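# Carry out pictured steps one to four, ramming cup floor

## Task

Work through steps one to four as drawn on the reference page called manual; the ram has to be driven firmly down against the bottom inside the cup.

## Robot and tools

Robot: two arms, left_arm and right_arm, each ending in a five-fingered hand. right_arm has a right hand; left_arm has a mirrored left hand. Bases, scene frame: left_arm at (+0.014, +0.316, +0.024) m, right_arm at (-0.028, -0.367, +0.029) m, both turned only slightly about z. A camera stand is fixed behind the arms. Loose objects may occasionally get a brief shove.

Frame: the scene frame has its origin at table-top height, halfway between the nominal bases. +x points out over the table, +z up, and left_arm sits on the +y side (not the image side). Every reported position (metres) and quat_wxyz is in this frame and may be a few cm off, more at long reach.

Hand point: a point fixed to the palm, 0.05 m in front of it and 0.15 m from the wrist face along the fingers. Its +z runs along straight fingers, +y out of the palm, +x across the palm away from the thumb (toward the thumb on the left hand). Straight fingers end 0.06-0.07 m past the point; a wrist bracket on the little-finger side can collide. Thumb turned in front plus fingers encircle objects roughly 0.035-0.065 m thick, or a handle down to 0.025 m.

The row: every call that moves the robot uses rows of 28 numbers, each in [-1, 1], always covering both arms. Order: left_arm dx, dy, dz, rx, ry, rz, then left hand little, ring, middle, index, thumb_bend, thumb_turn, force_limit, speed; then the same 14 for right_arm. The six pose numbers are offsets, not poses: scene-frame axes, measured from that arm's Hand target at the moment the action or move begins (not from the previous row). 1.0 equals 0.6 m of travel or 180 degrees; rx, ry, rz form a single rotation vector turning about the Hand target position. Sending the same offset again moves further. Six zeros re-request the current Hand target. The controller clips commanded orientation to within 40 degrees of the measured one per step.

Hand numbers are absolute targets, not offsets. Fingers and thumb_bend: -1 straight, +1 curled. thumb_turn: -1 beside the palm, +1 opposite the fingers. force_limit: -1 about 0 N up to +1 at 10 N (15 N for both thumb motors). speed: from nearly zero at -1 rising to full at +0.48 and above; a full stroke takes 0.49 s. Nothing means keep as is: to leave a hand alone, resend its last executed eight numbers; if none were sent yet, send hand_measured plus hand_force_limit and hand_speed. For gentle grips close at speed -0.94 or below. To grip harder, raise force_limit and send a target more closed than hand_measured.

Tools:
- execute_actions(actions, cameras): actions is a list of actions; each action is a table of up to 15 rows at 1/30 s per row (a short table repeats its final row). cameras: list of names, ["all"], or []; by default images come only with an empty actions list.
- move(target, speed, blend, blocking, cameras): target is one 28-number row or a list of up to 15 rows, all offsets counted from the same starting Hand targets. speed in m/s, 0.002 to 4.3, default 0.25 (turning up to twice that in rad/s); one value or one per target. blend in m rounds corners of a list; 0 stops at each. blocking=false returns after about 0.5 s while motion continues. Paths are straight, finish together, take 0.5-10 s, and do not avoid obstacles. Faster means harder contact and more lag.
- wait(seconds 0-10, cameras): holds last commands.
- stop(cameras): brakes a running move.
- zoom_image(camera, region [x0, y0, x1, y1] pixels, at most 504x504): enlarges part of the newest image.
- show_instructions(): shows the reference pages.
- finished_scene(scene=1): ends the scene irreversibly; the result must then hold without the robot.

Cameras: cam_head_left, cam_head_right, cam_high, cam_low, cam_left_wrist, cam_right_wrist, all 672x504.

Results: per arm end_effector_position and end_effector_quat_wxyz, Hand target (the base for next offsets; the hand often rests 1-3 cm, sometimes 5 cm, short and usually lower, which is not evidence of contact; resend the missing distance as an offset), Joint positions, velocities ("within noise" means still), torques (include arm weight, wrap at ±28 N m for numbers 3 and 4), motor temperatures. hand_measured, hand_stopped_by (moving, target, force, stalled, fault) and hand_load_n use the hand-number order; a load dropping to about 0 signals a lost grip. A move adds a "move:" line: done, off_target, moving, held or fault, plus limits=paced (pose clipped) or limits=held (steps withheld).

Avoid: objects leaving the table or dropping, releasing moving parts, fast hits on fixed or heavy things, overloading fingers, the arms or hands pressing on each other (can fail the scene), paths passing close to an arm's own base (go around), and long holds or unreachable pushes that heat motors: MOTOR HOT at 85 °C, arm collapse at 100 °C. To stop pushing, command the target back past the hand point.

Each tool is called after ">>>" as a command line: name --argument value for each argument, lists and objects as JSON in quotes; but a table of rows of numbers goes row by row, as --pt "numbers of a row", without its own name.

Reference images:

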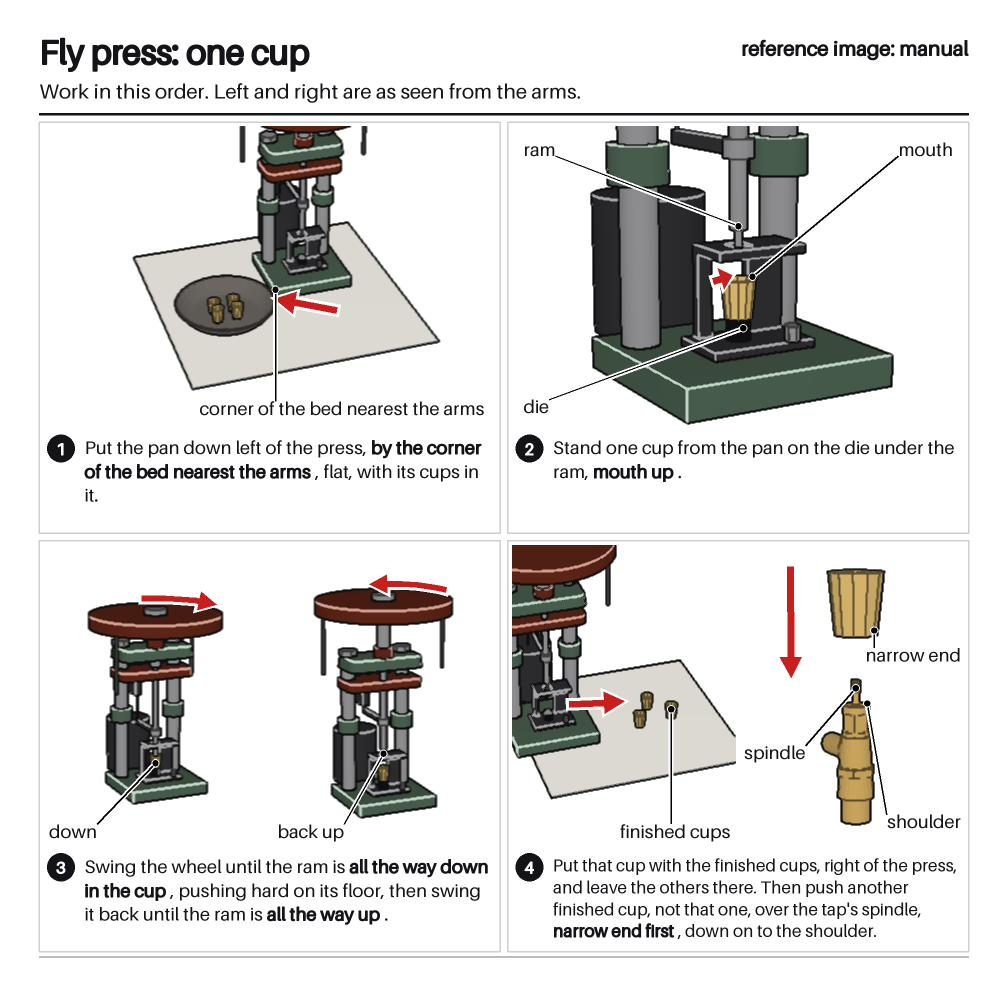

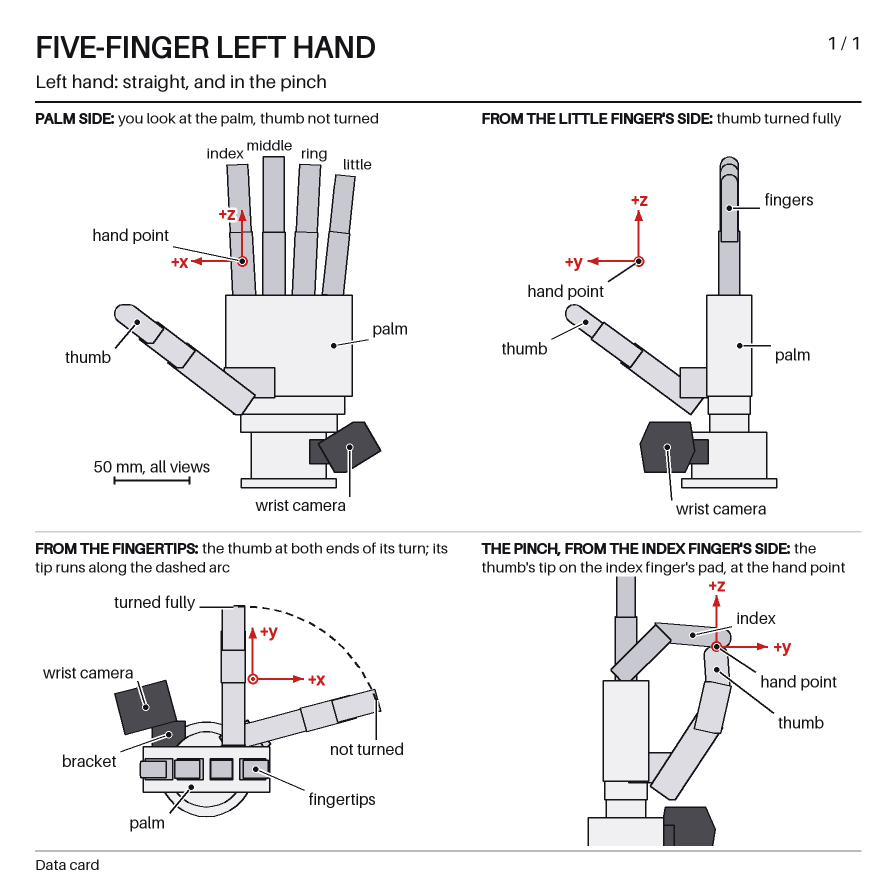

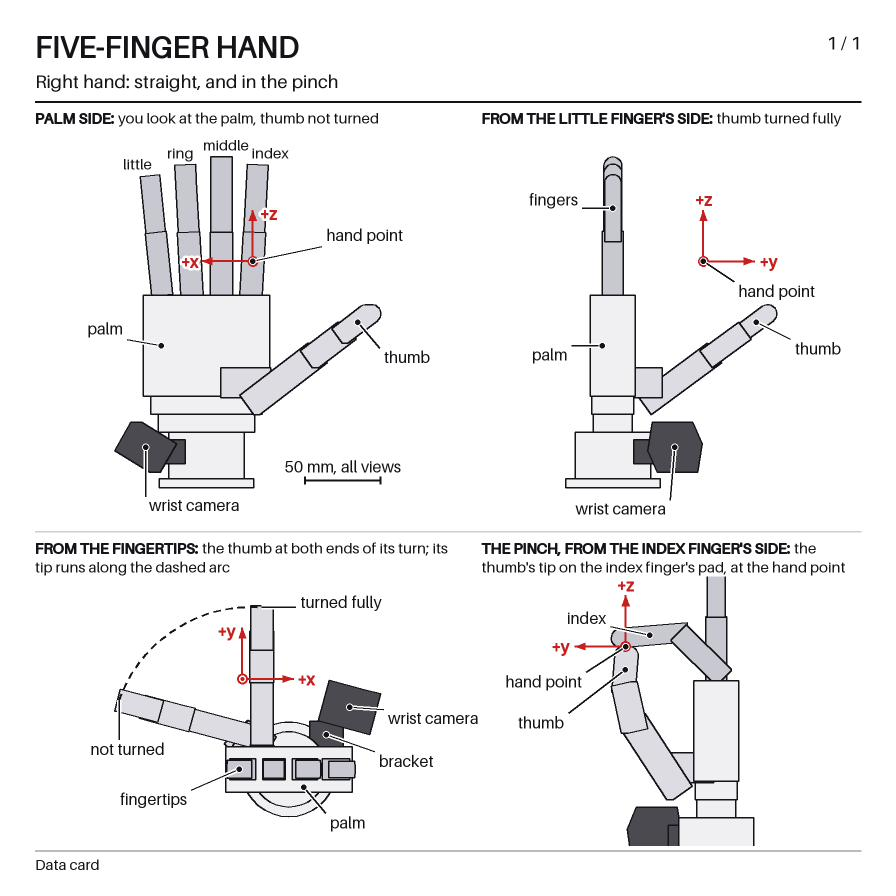

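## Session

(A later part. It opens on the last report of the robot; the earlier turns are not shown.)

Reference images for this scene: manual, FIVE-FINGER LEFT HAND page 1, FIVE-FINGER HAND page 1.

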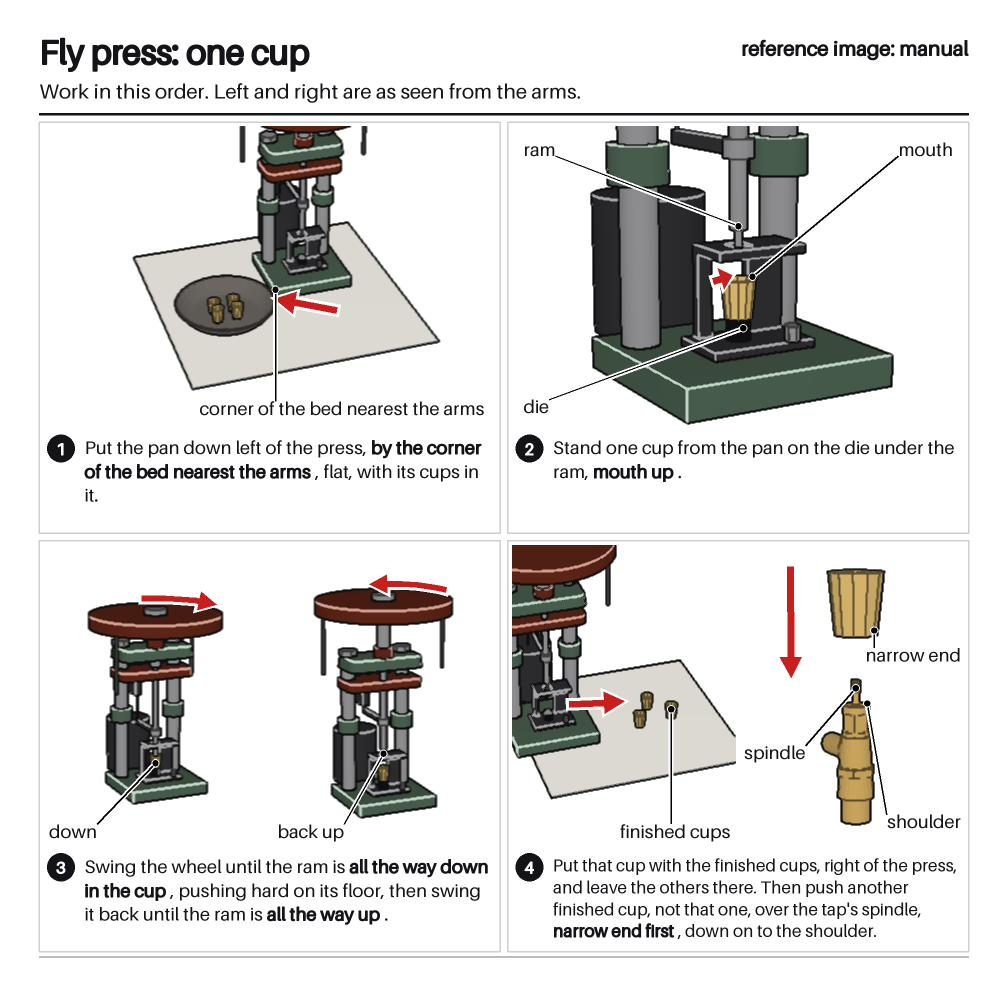

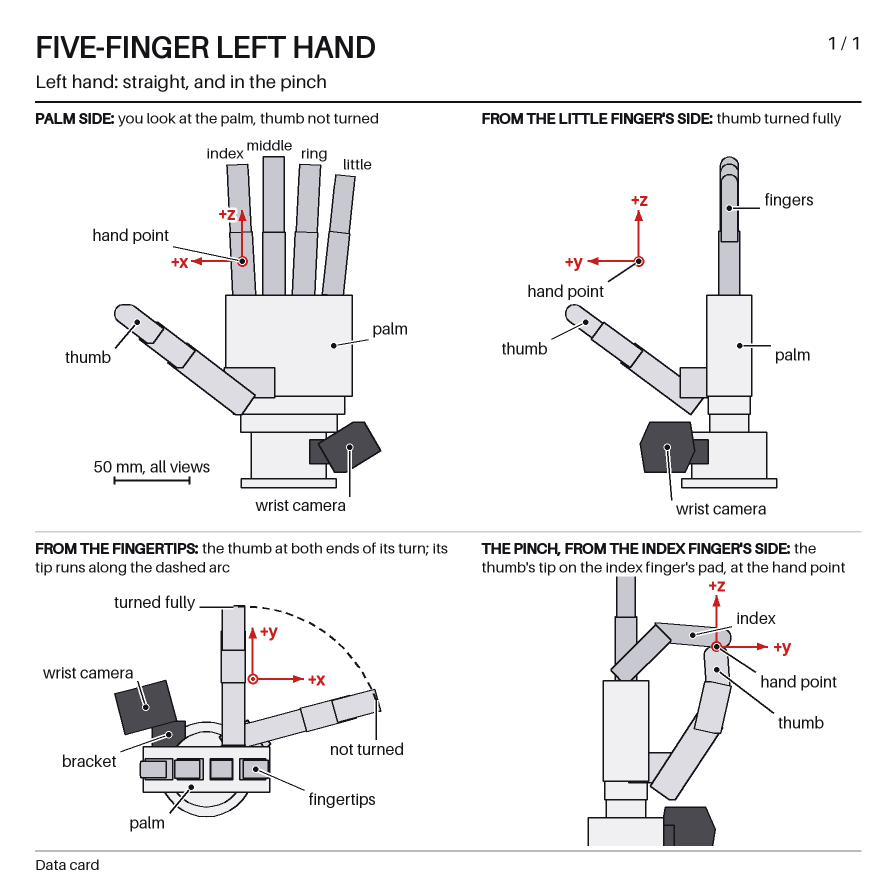

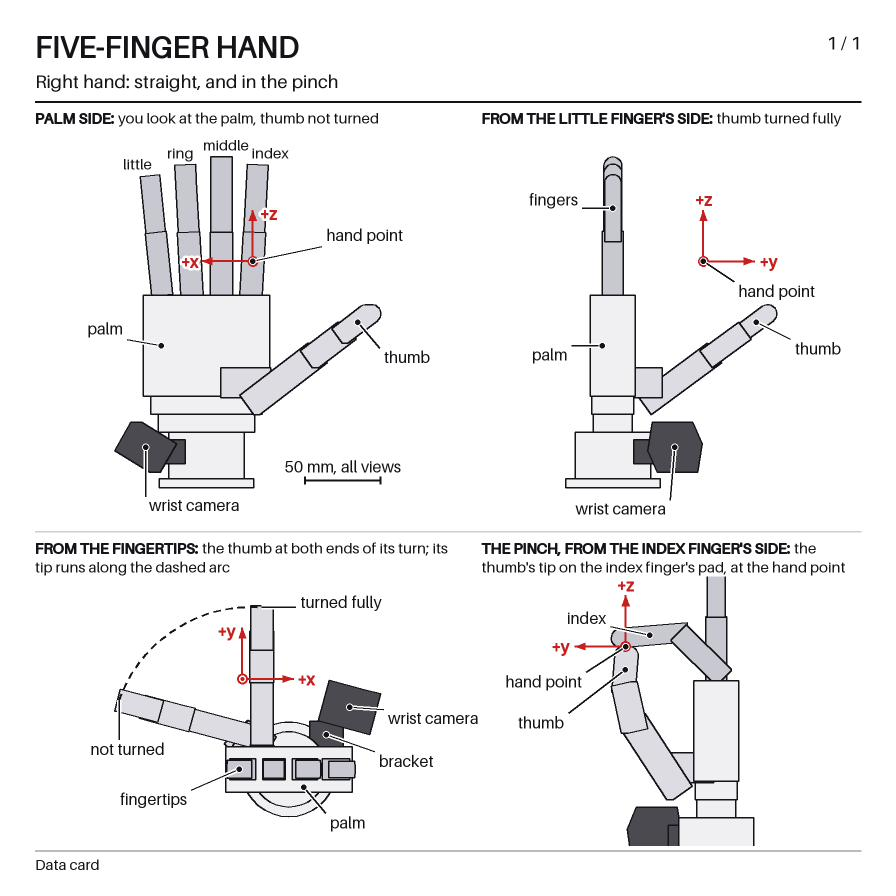

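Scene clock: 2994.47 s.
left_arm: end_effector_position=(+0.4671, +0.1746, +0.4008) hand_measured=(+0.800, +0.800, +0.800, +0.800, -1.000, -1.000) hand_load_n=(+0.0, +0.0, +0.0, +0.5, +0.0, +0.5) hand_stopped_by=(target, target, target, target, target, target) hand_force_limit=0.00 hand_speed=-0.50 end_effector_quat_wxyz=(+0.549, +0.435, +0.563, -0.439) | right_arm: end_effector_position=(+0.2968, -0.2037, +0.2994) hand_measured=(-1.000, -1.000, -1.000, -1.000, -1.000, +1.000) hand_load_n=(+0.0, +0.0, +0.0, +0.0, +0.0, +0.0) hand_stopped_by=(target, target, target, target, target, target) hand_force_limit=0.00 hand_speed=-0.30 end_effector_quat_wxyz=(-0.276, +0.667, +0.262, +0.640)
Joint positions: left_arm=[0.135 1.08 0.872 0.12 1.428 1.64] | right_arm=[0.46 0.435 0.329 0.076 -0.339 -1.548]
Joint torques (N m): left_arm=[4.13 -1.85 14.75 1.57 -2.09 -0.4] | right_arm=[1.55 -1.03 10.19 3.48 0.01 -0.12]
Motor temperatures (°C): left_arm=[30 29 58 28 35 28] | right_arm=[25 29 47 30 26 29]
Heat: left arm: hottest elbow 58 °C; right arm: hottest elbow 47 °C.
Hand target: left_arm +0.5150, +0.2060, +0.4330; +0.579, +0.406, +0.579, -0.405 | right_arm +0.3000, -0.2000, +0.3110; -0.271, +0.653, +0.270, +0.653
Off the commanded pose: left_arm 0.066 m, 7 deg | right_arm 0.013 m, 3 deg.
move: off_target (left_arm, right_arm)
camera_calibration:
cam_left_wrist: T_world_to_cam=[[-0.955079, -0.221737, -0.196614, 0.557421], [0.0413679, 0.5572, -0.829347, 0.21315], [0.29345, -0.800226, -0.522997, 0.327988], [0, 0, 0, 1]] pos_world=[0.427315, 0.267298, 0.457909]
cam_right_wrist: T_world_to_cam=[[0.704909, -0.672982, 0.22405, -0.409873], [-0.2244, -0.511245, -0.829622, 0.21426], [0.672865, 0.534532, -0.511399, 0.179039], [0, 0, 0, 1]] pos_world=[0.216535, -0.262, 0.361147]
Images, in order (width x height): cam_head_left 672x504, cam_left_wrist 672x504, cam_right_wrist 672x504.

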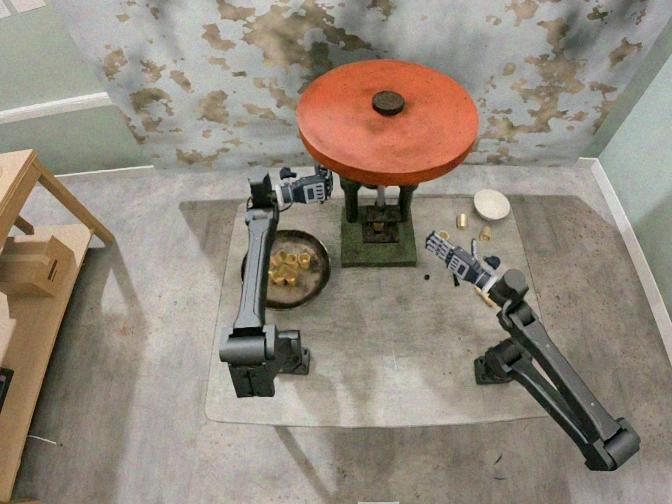

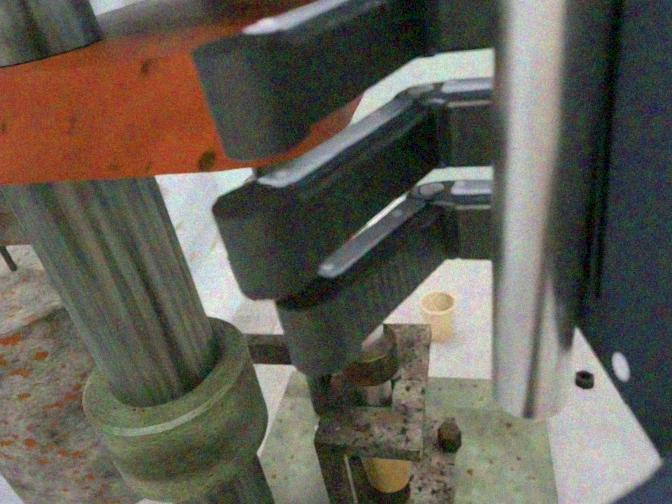

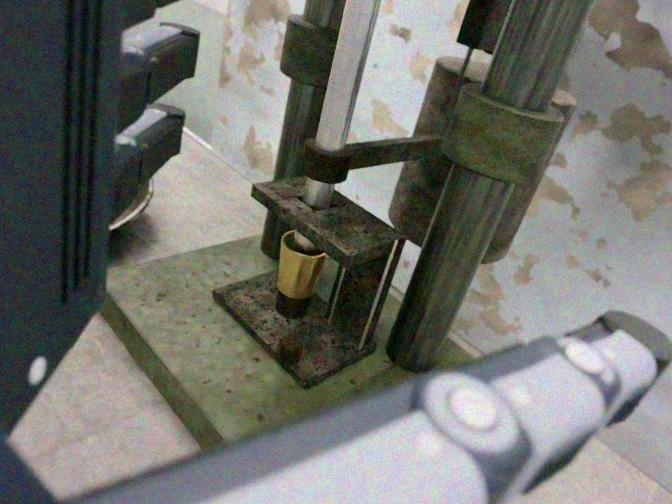

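>>> move --pt "0.03 0.022 0.0 0 0 0 0.8 0.8 0.8 0.8 -1 -1 0.0 -0.5 0 0 0 0 0 0 -1 -1 -1 -1 -1 1.0 0.0 -0.3" --speed 0.03 --cameras '["cam_right_wrist","cam_left_wrist","cam_head_left"]'

>>> zoom_image --camera "cam_right_wrist" --region '[200, 100, 420, 400]'

Scene clock: 3009.17 s.
left_arm: end_effector_position=(+0.4708, +0.1746, +0.4016) hand_measured=(+0.800, +0.800, +0.800, +0.800, -1.000, -1.000) hand_load_n=(+0.0, +0.0, -0.5, +0.0, +0.0, +0.0) hand_stopped_by=(target, target, target, target, target, target) hand_force_limit=0.00 hand_speed=-0.50 end_effector_quat_wxyz=(+0.545, +0.450, +0.550, -0.445) | right_arm: end_effector_position=(+0.2968, -0.2037, +0.2994) hand_measured=(-1.000, -1.000, -1.000, -1.000, -1.000, +1.000) hand_load_n=(+0.0, -0.5, +0.0, +0.0, +0.0, +0.5) hand_stopped_by=(target, target, target, target, target, target) hand_force_limit=0.00 hand_speed=-0.30 end_effector_quat_wxyz=(-0.276, +0.667, +0.262, +0.640)
Joint positions: left_arm=[0.143 1.109 0.892 0.12 1.473 1.668] | right_arm=[0.46 0.435 0.329 0.076 -0.339 -1.548]
Joint torques (N m): left_arm=[6.01 -1.61 15.88 1.2 -2.65 -0.51] | right_arm=[1.67 -1.03 10.22 3.54 0 -0.14]
Motor temperatures (°C): left_arm=[30 29 60 28 36 28] | right_arm=[25 29 45 30 26 29]
Heat: left arm: hottest elbow 60 °C; right arm: hottest elbow 45 °C.
Hand target: left_arm +0.5330, +0.2192, +0.4330; +0.579, +0.406, +0.579, -0.405 | right_arm +0.3000, -0.2000, +0.3110; -0.271, +0.653, +0.270, +0.653
Off the commanded pose: left_arm 0.083 m, 9 deg | right_arm 0.013 m, 3 deg.
move: off_target (left_arm, right_arm)
camera_calibration:
cam_left_wrist: T_world_to_cam=[[-0.958869, -0.186146, -0.214289, 0.563858], [0.0770708, 0.555842, -0.827707, 0.196468], [0.273186, -0.810178, -0.518633, 0.336933], [0, 0, 0, 1]] pos_world=[0.433479, 0.268731, 0.458191]
cam_right_wrist: T_world_to_cam=[[0.704909, -0.672982, 0.22405, -0.409873], [-0.2244, -0.511245, -0.829622, 0.21426], [0.672865, 0.534532, -0.511399, 0.179039], [0, 0, 0, 1]] pos_world=[0.216535, -0.262, 0.361147]
Images, in order (width x height): cam_head_left 672x504, cam_left_wrist 672x504, cam_right_wrist 672x504.

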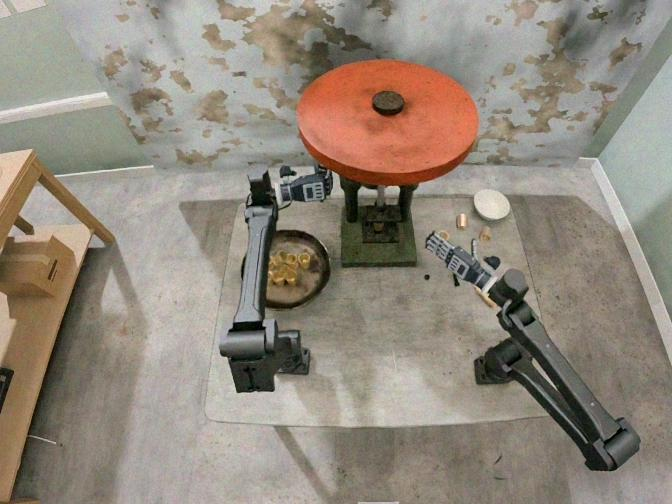

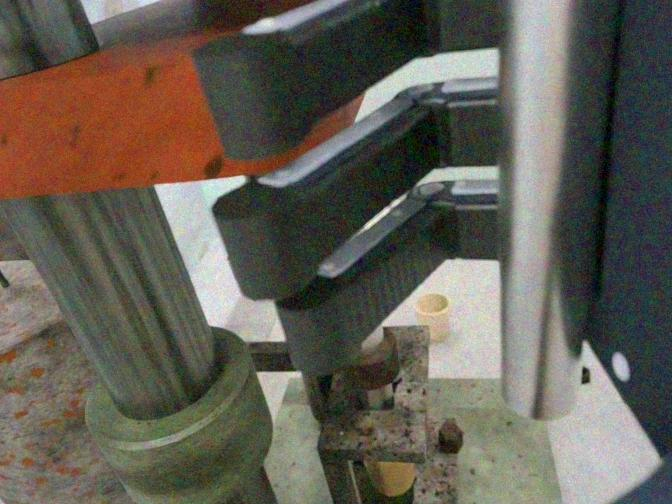

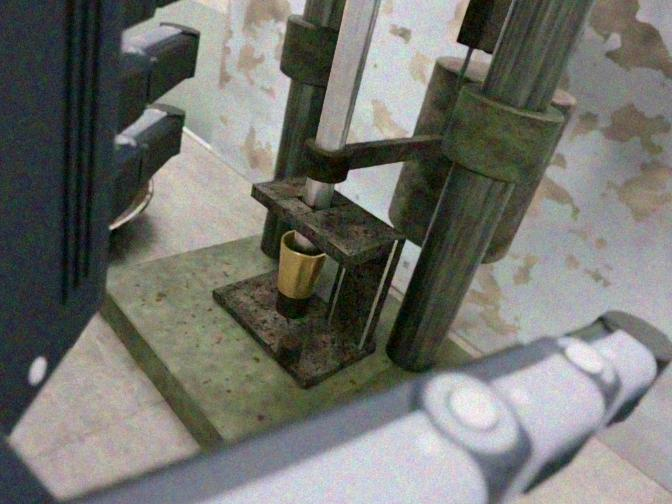

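Scaled by 1.680.

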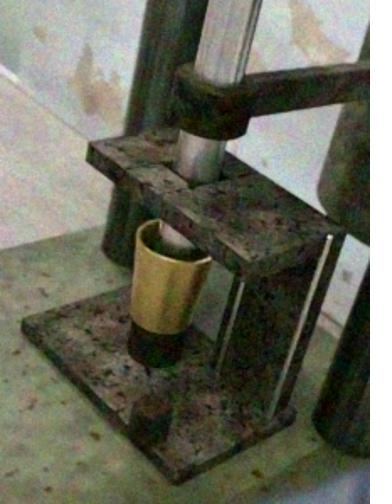

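>>> show_instructions

Reference images for this scene: manual, FIVE-FINGER LEFT HAND page 1, FIVE-FINGER HAND page 1.

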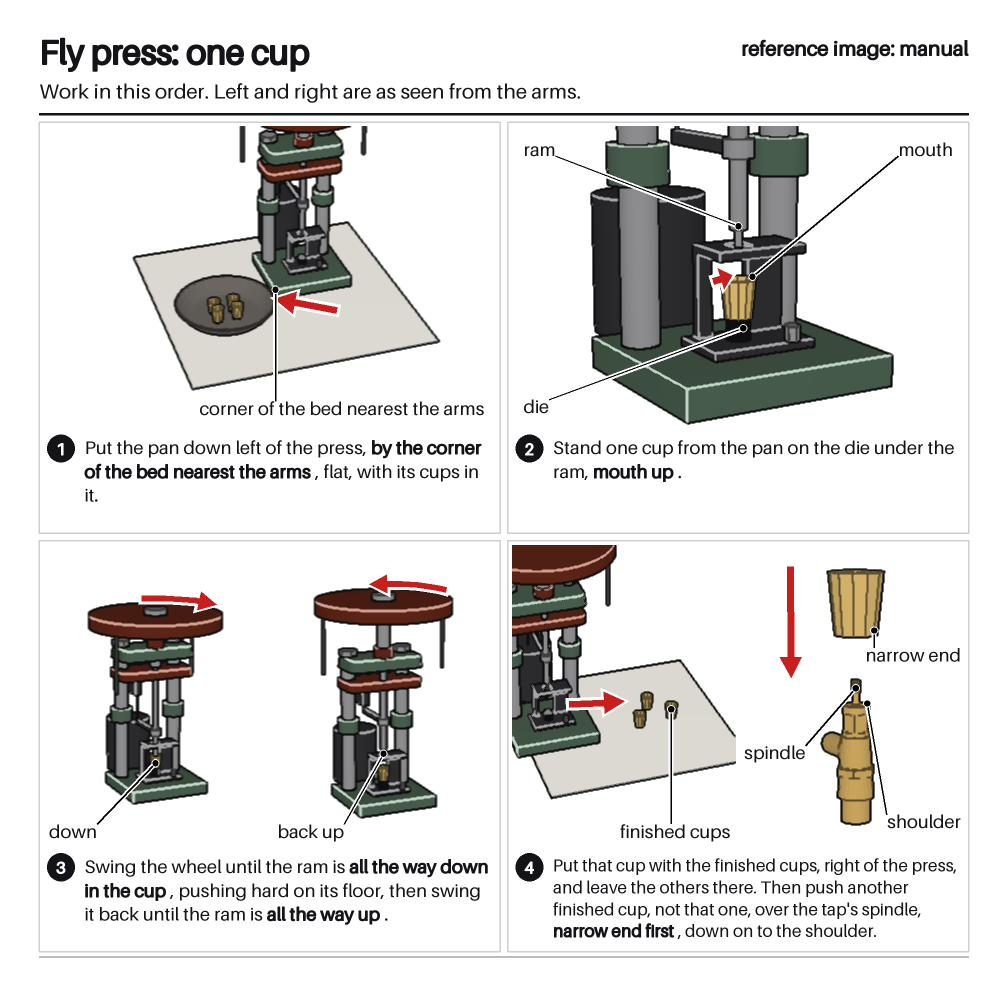

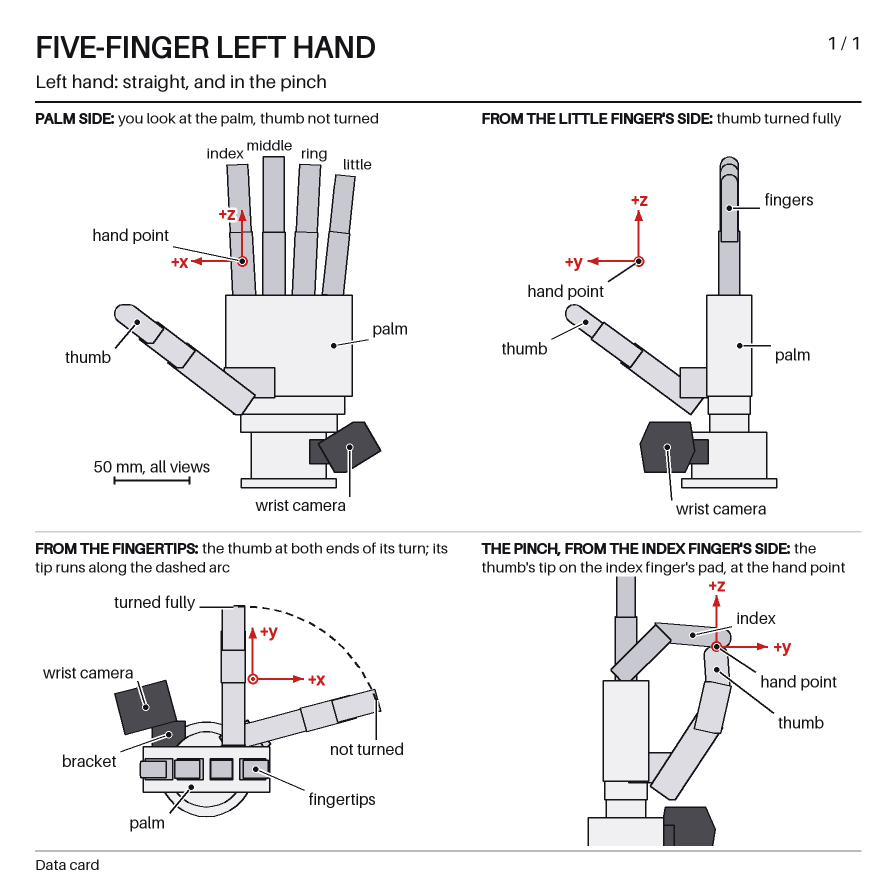

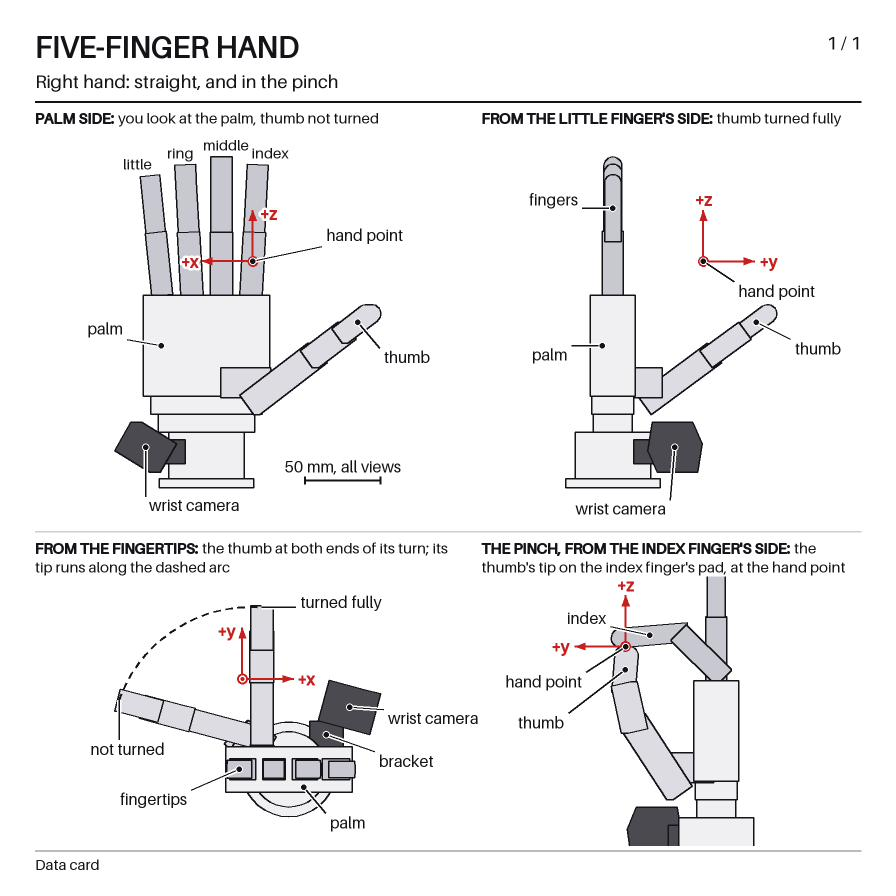

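>>> zoom_image --camera "cam_right_wrist" --region '[260, 130, 370, 250]'

>>> zoom_image --camera "cam_right_wrist" --region '[270, 220, 340, 320]'

Scaled by 4.200.

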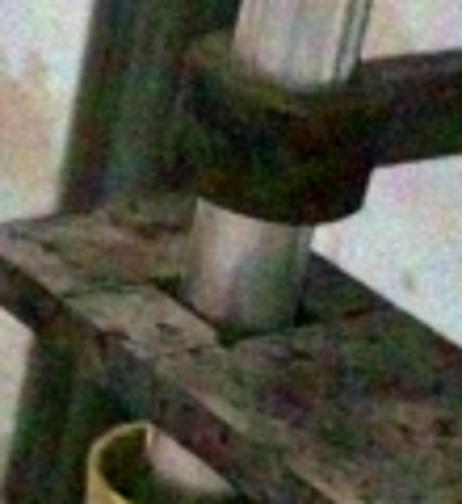

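Scaled by 5.040.

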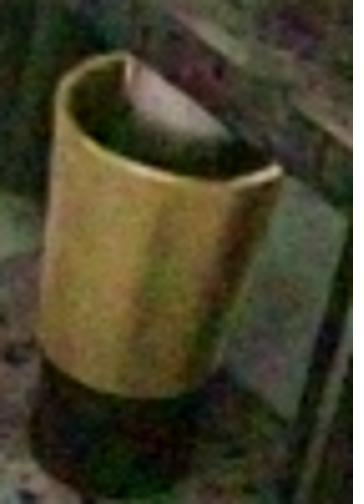

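>>> move --pt "0.07 0.03 0.0 0 0 0 0.8 0.8 0.8 0.8 -1 -1 0.0 -0.5 0 0 0 0 0 0 -1 -1 -1 -1 -1 1.0 0.0 -0.3" --speed 0.04 --cameras '["cam_right_wrist","cam_head_left"]'

>>> zoom_image --camera "cam_right_wrist" --region '[260, 130, 370, 250]'

>>> zoom_image --camera "cam_head_left" --region '[340, 60, 440, 135]'

Scene clock: 3104.50 s.
left_arm: end_effector_position=(+0.4797, +0.1751, +0.4035) hand_measured=(+0.800, +0.800, +0.800, +0.800, -1.000, -1.000) hand_load_n=(+0.0, +0.0, +0.0, +0.0, +0.0, +0.5) hand_stopped_by=(target, target, target, target, target, target) hand_force_limit=0.00 hand_speed=-0.50 end_effector_quat_wxyz=(+0.538, +0.472, +0.527, -0.458) | right_arm: end_effector_position=(+0.2968, -0.2037, +0.2994) hand_measured=(-1.000, -1.000, -1.000, -1.000, -1.000, +1.000) hand_load_n=(+0.0, +0.0, +0.0, -0.5, +0.0, +0.5) hand_stopped_by=(target, target, target, target, target, target) hand_force_limit=0.00 hand_speed=-0.30 end_effector_quat_wxyz=(-0.276, +0.667, +0.262, +0.640)
Joint positions: left_arm=[0.155 1.168 0.936 0.12 1.552 1.708] | right_arm=[0.46 0.435 0.329 0.076 -0.339 -1.548]
Joint torques (N m): left_arm=[8.06 0.5 18.41 0.34 -4.24 -0.59] | right_arm=[1.55 -0.79 10.24 3.43 0.01 -0.14]
Motor temperatures (°C): left_arm=[30 28 80 28 48 29] | right_arm=[25 29 44 30 26 29]
Heat: left arm: hottest elbow 80 °C; right arm: hottest elbow 44 °C.
Hand target: left_arm +0.5750, +0.2372, +0.4330; +0.579, +0.406, +0.579, -0.405 | right_arm +0.3000, -0.2000, +0.3110; -0.271, +0.653, +0.270, +0.653
Off the commanded pose: left_arm 0.118 m, 12 deg | right_arm 0.013 m, 3 deg.
move: off_target (left_arm, right_arm)
camera_calibration:
cam_right_wrist: T_world_to_cam=[[0.704909, -0.672982, 0.22405, -0.409873], [-0.2244, -0.511245, -0.829622, 0.21426], [0.672865, 0.534532, -0.511399, 0.179039], [0, 0, 0, 1]] pos_world=[0.216535, -0.262, 0.361147]
Images, in order (width x height): cam_head_left 672x504, cam_right_wrist 672x504.

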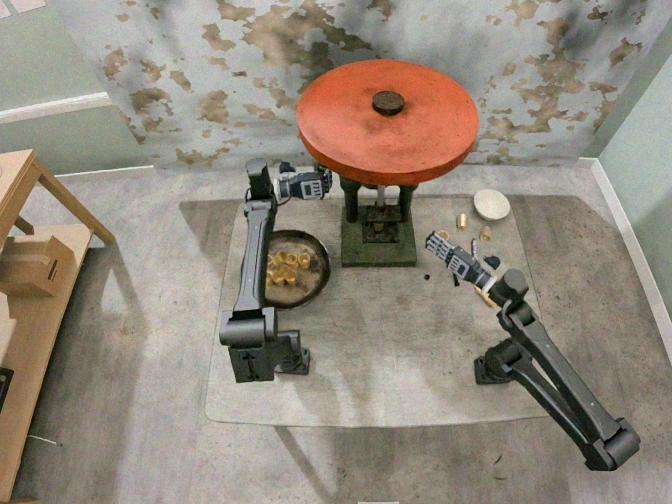

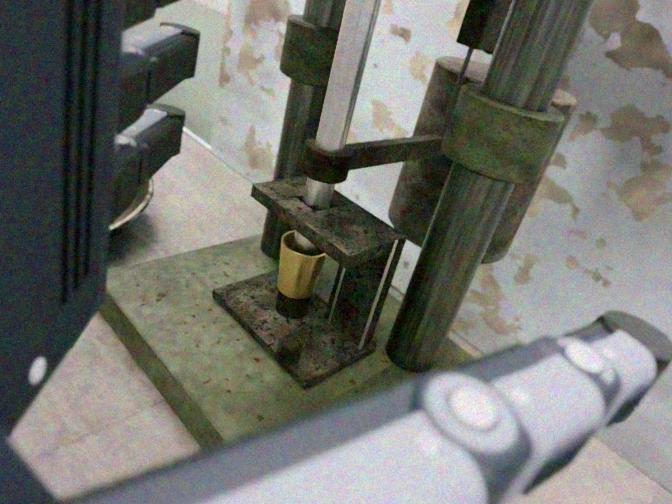

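Scaled by 4.200.

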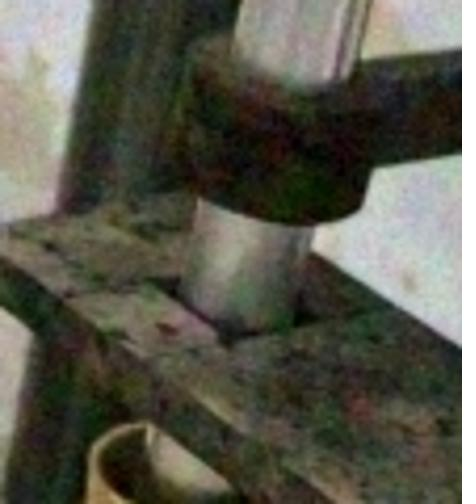

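Scaled by 5.040.

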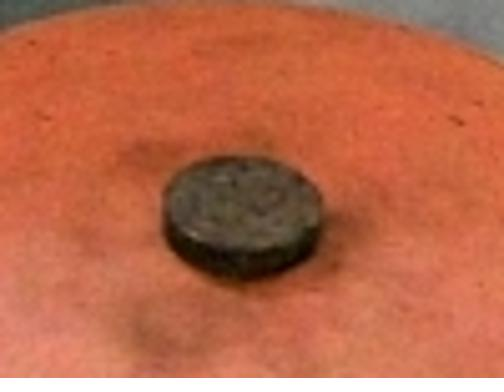

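>>> move --pt "-0.158 -0.1 -0.03 0 0 -0.04 0.8 0.8 0.8 0.8 -1 -1 0.0 -0.5 0 0 0 0 0 0 -1 -1 -1 -1 -1 1.0 0.0 -0.3" --speed 0.08 --cameras '["cam_right_wrist","cam_left_wrist"]'

Scene clock: 3110.43 s.
left_arm: end_effector_position=(+0.4621, +0.1704, +0.4095) hand_measured=(+0.800, +0.800, +0.800, +0.800, -1.000, -1.000) hand_load_n=(+0.0, +0.0, +0.0, +0.0, +0.0, +0.0) hand_stopped_by=(target, target, target, target, target, target) hand_force_limit=0.00 hand_speed=-0.50 end_effector_quat_wxyz=(+0.542, +0.468, +0.534, -0.450) | right_arm: end_effector_position=(+0.2968, -0.2037, +0.2994) hand_measured=(-1.000, -1.000, -1.000, -1.000, -1.000, +1.000) hand_load_n=(+0.0, +0.0, +0.0, +0.0, +0.0, +0.0) hand_stopped_by=(target, target, target, target, target, target) hand_force_limit=0.00 hand_speed=-0.30 end_effector_quat_wxyz=(-0.276, +0.667, +0.262, +0.640)
Joint positions: left_arm=[0.143 1.099 0.906 0.073 1.516 1.718] | right_arm=[0.46 0.435 0.329 0.076 -0.339 -1.548]
Joint torques (N m): left_arm=[-0.09 -5.66 9.42 0.8 -2.14 -0.39] | right_arm=[1.67 -0.91 10.24 3.49 0.01 -0.14]
Motor temperatures (°C): left_arm=[30 28 80 28 53 29] | right_arm=[25 29 44 30 26 29]
Heat: left arm: hottest elbow 80 °C; right arm: hottest elbow 44 °C.
Hand target: left_arm +0.4802, +0.1772, +0.4150; +0.553, +0.441, +0.553, -0.441 | right_arm +0.3000, -0.2000, +0.3110; -0.271, +0.653, +0.270, +0.653
Off the commanded pose: left_arm 0.020 m, 4 deg | right_arm 0.013 m, 3 deg.
move: off_target (left_arm, right_arm)
camera_calibration:
cam_left_wrist: T_world_to_cam=[[-0.960116, -0.144389, -0.239435, 0.560099], [0.122327, 0.553118, -0.824073, 0.184024], [0.251423, -0.820495, -0.513394, 0.34965], [0, 0, 0, 1]] pos_world=[0.427338, 0.265972, 0.465265]
cam_right_wrist: T_world_to_cam=[[0.704909, -0.672982, 0.22405, -0.409873], [-0.2244, -0.511245, -0.829622, 0.21426], [0.672865, 0.534532, -0.511399, 0.179039], [0, 0, 0, 1]] pos_world=[0.216535, -0.262, 0.361147]
Images, in order (width x height): cam_left_wrist 672x504, cam_right_wrist 672x504.

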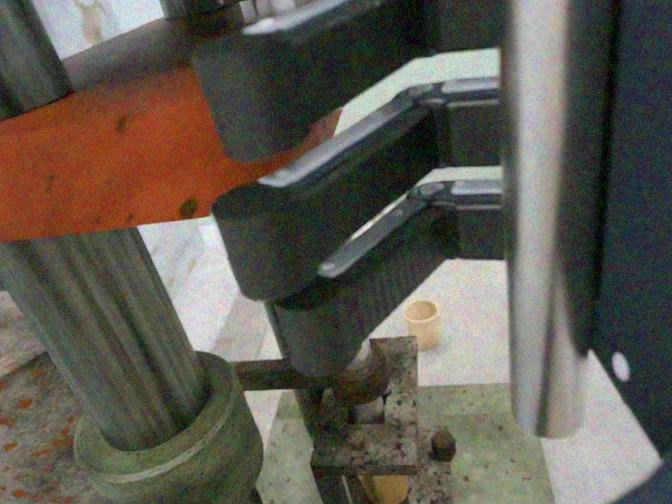

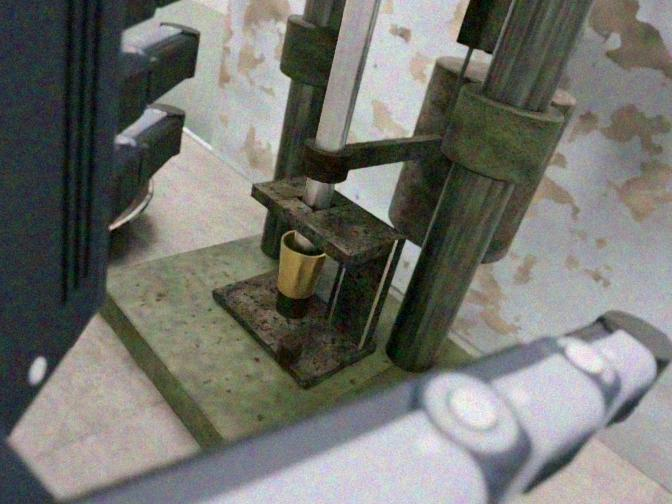

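>>> move --pt "0 0 0 0 0 0 0.8 0.8 0.8 0.8 -1 -1 0.0 -0.5 0.178 0.225 -0.118 0 0 -0.0833 -1 -1 -1 -1 -1 1.0 0.0 -0.3" --speed 0.15 --cameras '["cam_right_wrist"]'

Scene clock: 3127.77 s.
left_arm: end_effector_position=(+0.4618, +0.1698, +0.4101) hand_measured=(+0.800, +0.800, +0.800, +0.800, -1.000, -1.000) hand_load_n=(+0.0, +0.0, +0.0, +0.0, +0.0, +0.0) hand_stopped_by=(target, target, target, target, target, target) hand_force_limit=0.00 hand_speed=-0.50 end_effector_quat_wxyz=(+0.543, +0.468, +0.533, -0.450) | right_arm: end_effector_position=(+0.3963, -0.0775, +0.2080) hand_measured=(-1.000, -1.000, -1.000, -1.000, -1.000, +1.000) hand_load_n=(+0.0, +0.0, +0.0, +0.0, +0.0, +0.5) hand_stopped_by=(target, target, target, target, target, target) hand_force_limit=0.00 hand_speed=-0.30 end_effector_quat_wxyz=(-0.177, +0.709, +0.191, +0.656)
Joint positions: left_arm=[0.141 1.098 0.906 0.073 1.514 1.718] | right_arm=[0.839 1.351 0.513 0.758 0.295 -1.548]
Joint torques (N m): left_arm=[-0.03 -5.66 9.39 0.91 -2.06 -0.4] | right_arm=[1.85 -9.64 10.71 3.52 0.11 -0.12]
Motor temperatures (°C): left_arm=[30 29 70 28 47 29] | right_arm=[25 29 44 30 26 29]
Heat: left arm: hottest elbow 70 °C; right arm: hottest elbow 44 °C.
Hand target: left_arm +0.4802, +0.1772, +0.4150; +0.553, +0.441, +0.553, -0.441 | right_arm +0.4068, -0.0650, +0.2402; -0.183, +0.683, +0.183, +0.683
Off the commanded pose: left_arm 0.020 m, 4 deg | right_arm 0.036 m, 4 deg.
move: off_target (left_arm, right_arm)
camera_calibration:
cam_right_wrist: T_world_to_cam=[[0.519324, -0.815622, 0.255074, -0.318601], [-0.366214, -0.482087, -0.795914, 0.276766], [0.772134, 0.319925, -0.549051, -0.0503518], [0, 0, 0, 1]] pos_world=[0.305691, -0.110324, 0.273903]
Images, in order (width x height): cam_right_wrist 672x504.

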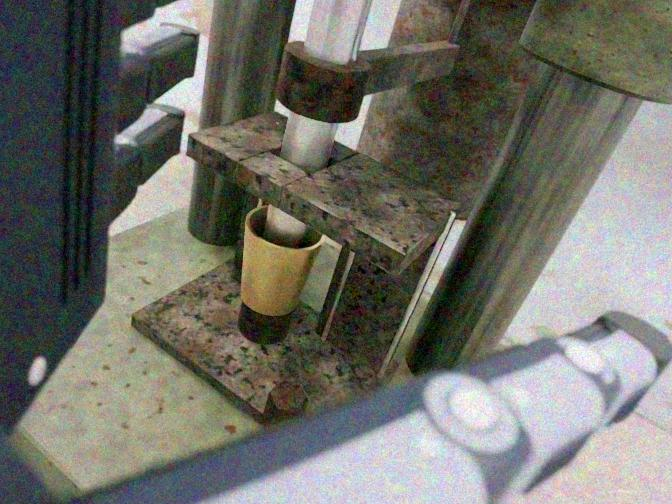

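>>> zoom_image --camera "cam_right_wrist" --region '[220, 130, 360, 350]'

>>> zoom_image --camera "cam_right_wrist" --region '[240, 195, 330, 260]'

Scaled by 2.291.

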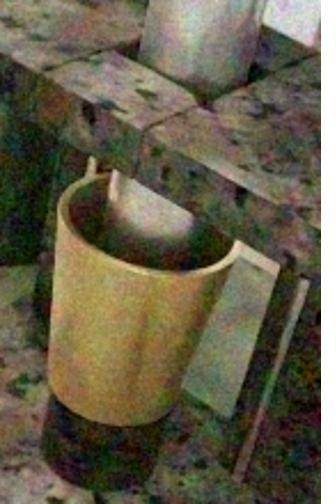

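Scaled by 5.600.

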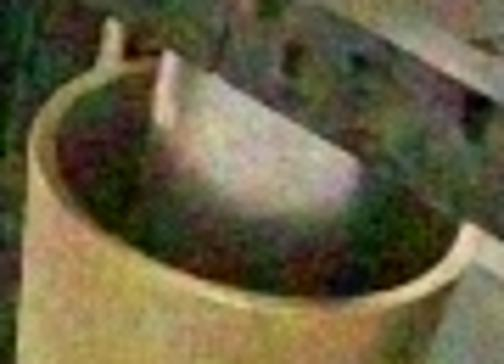

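>>> zoom_image --camera "cam_right_wrist" --region '[262, 215, 312, 252]'

Scaled by 10.080.

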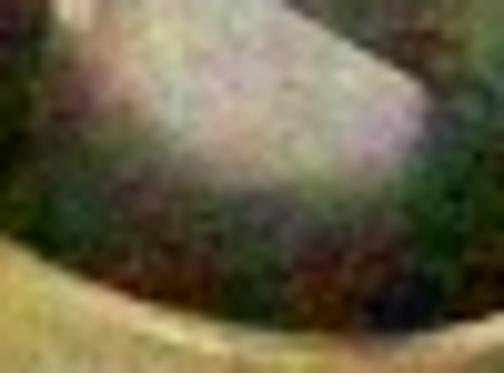

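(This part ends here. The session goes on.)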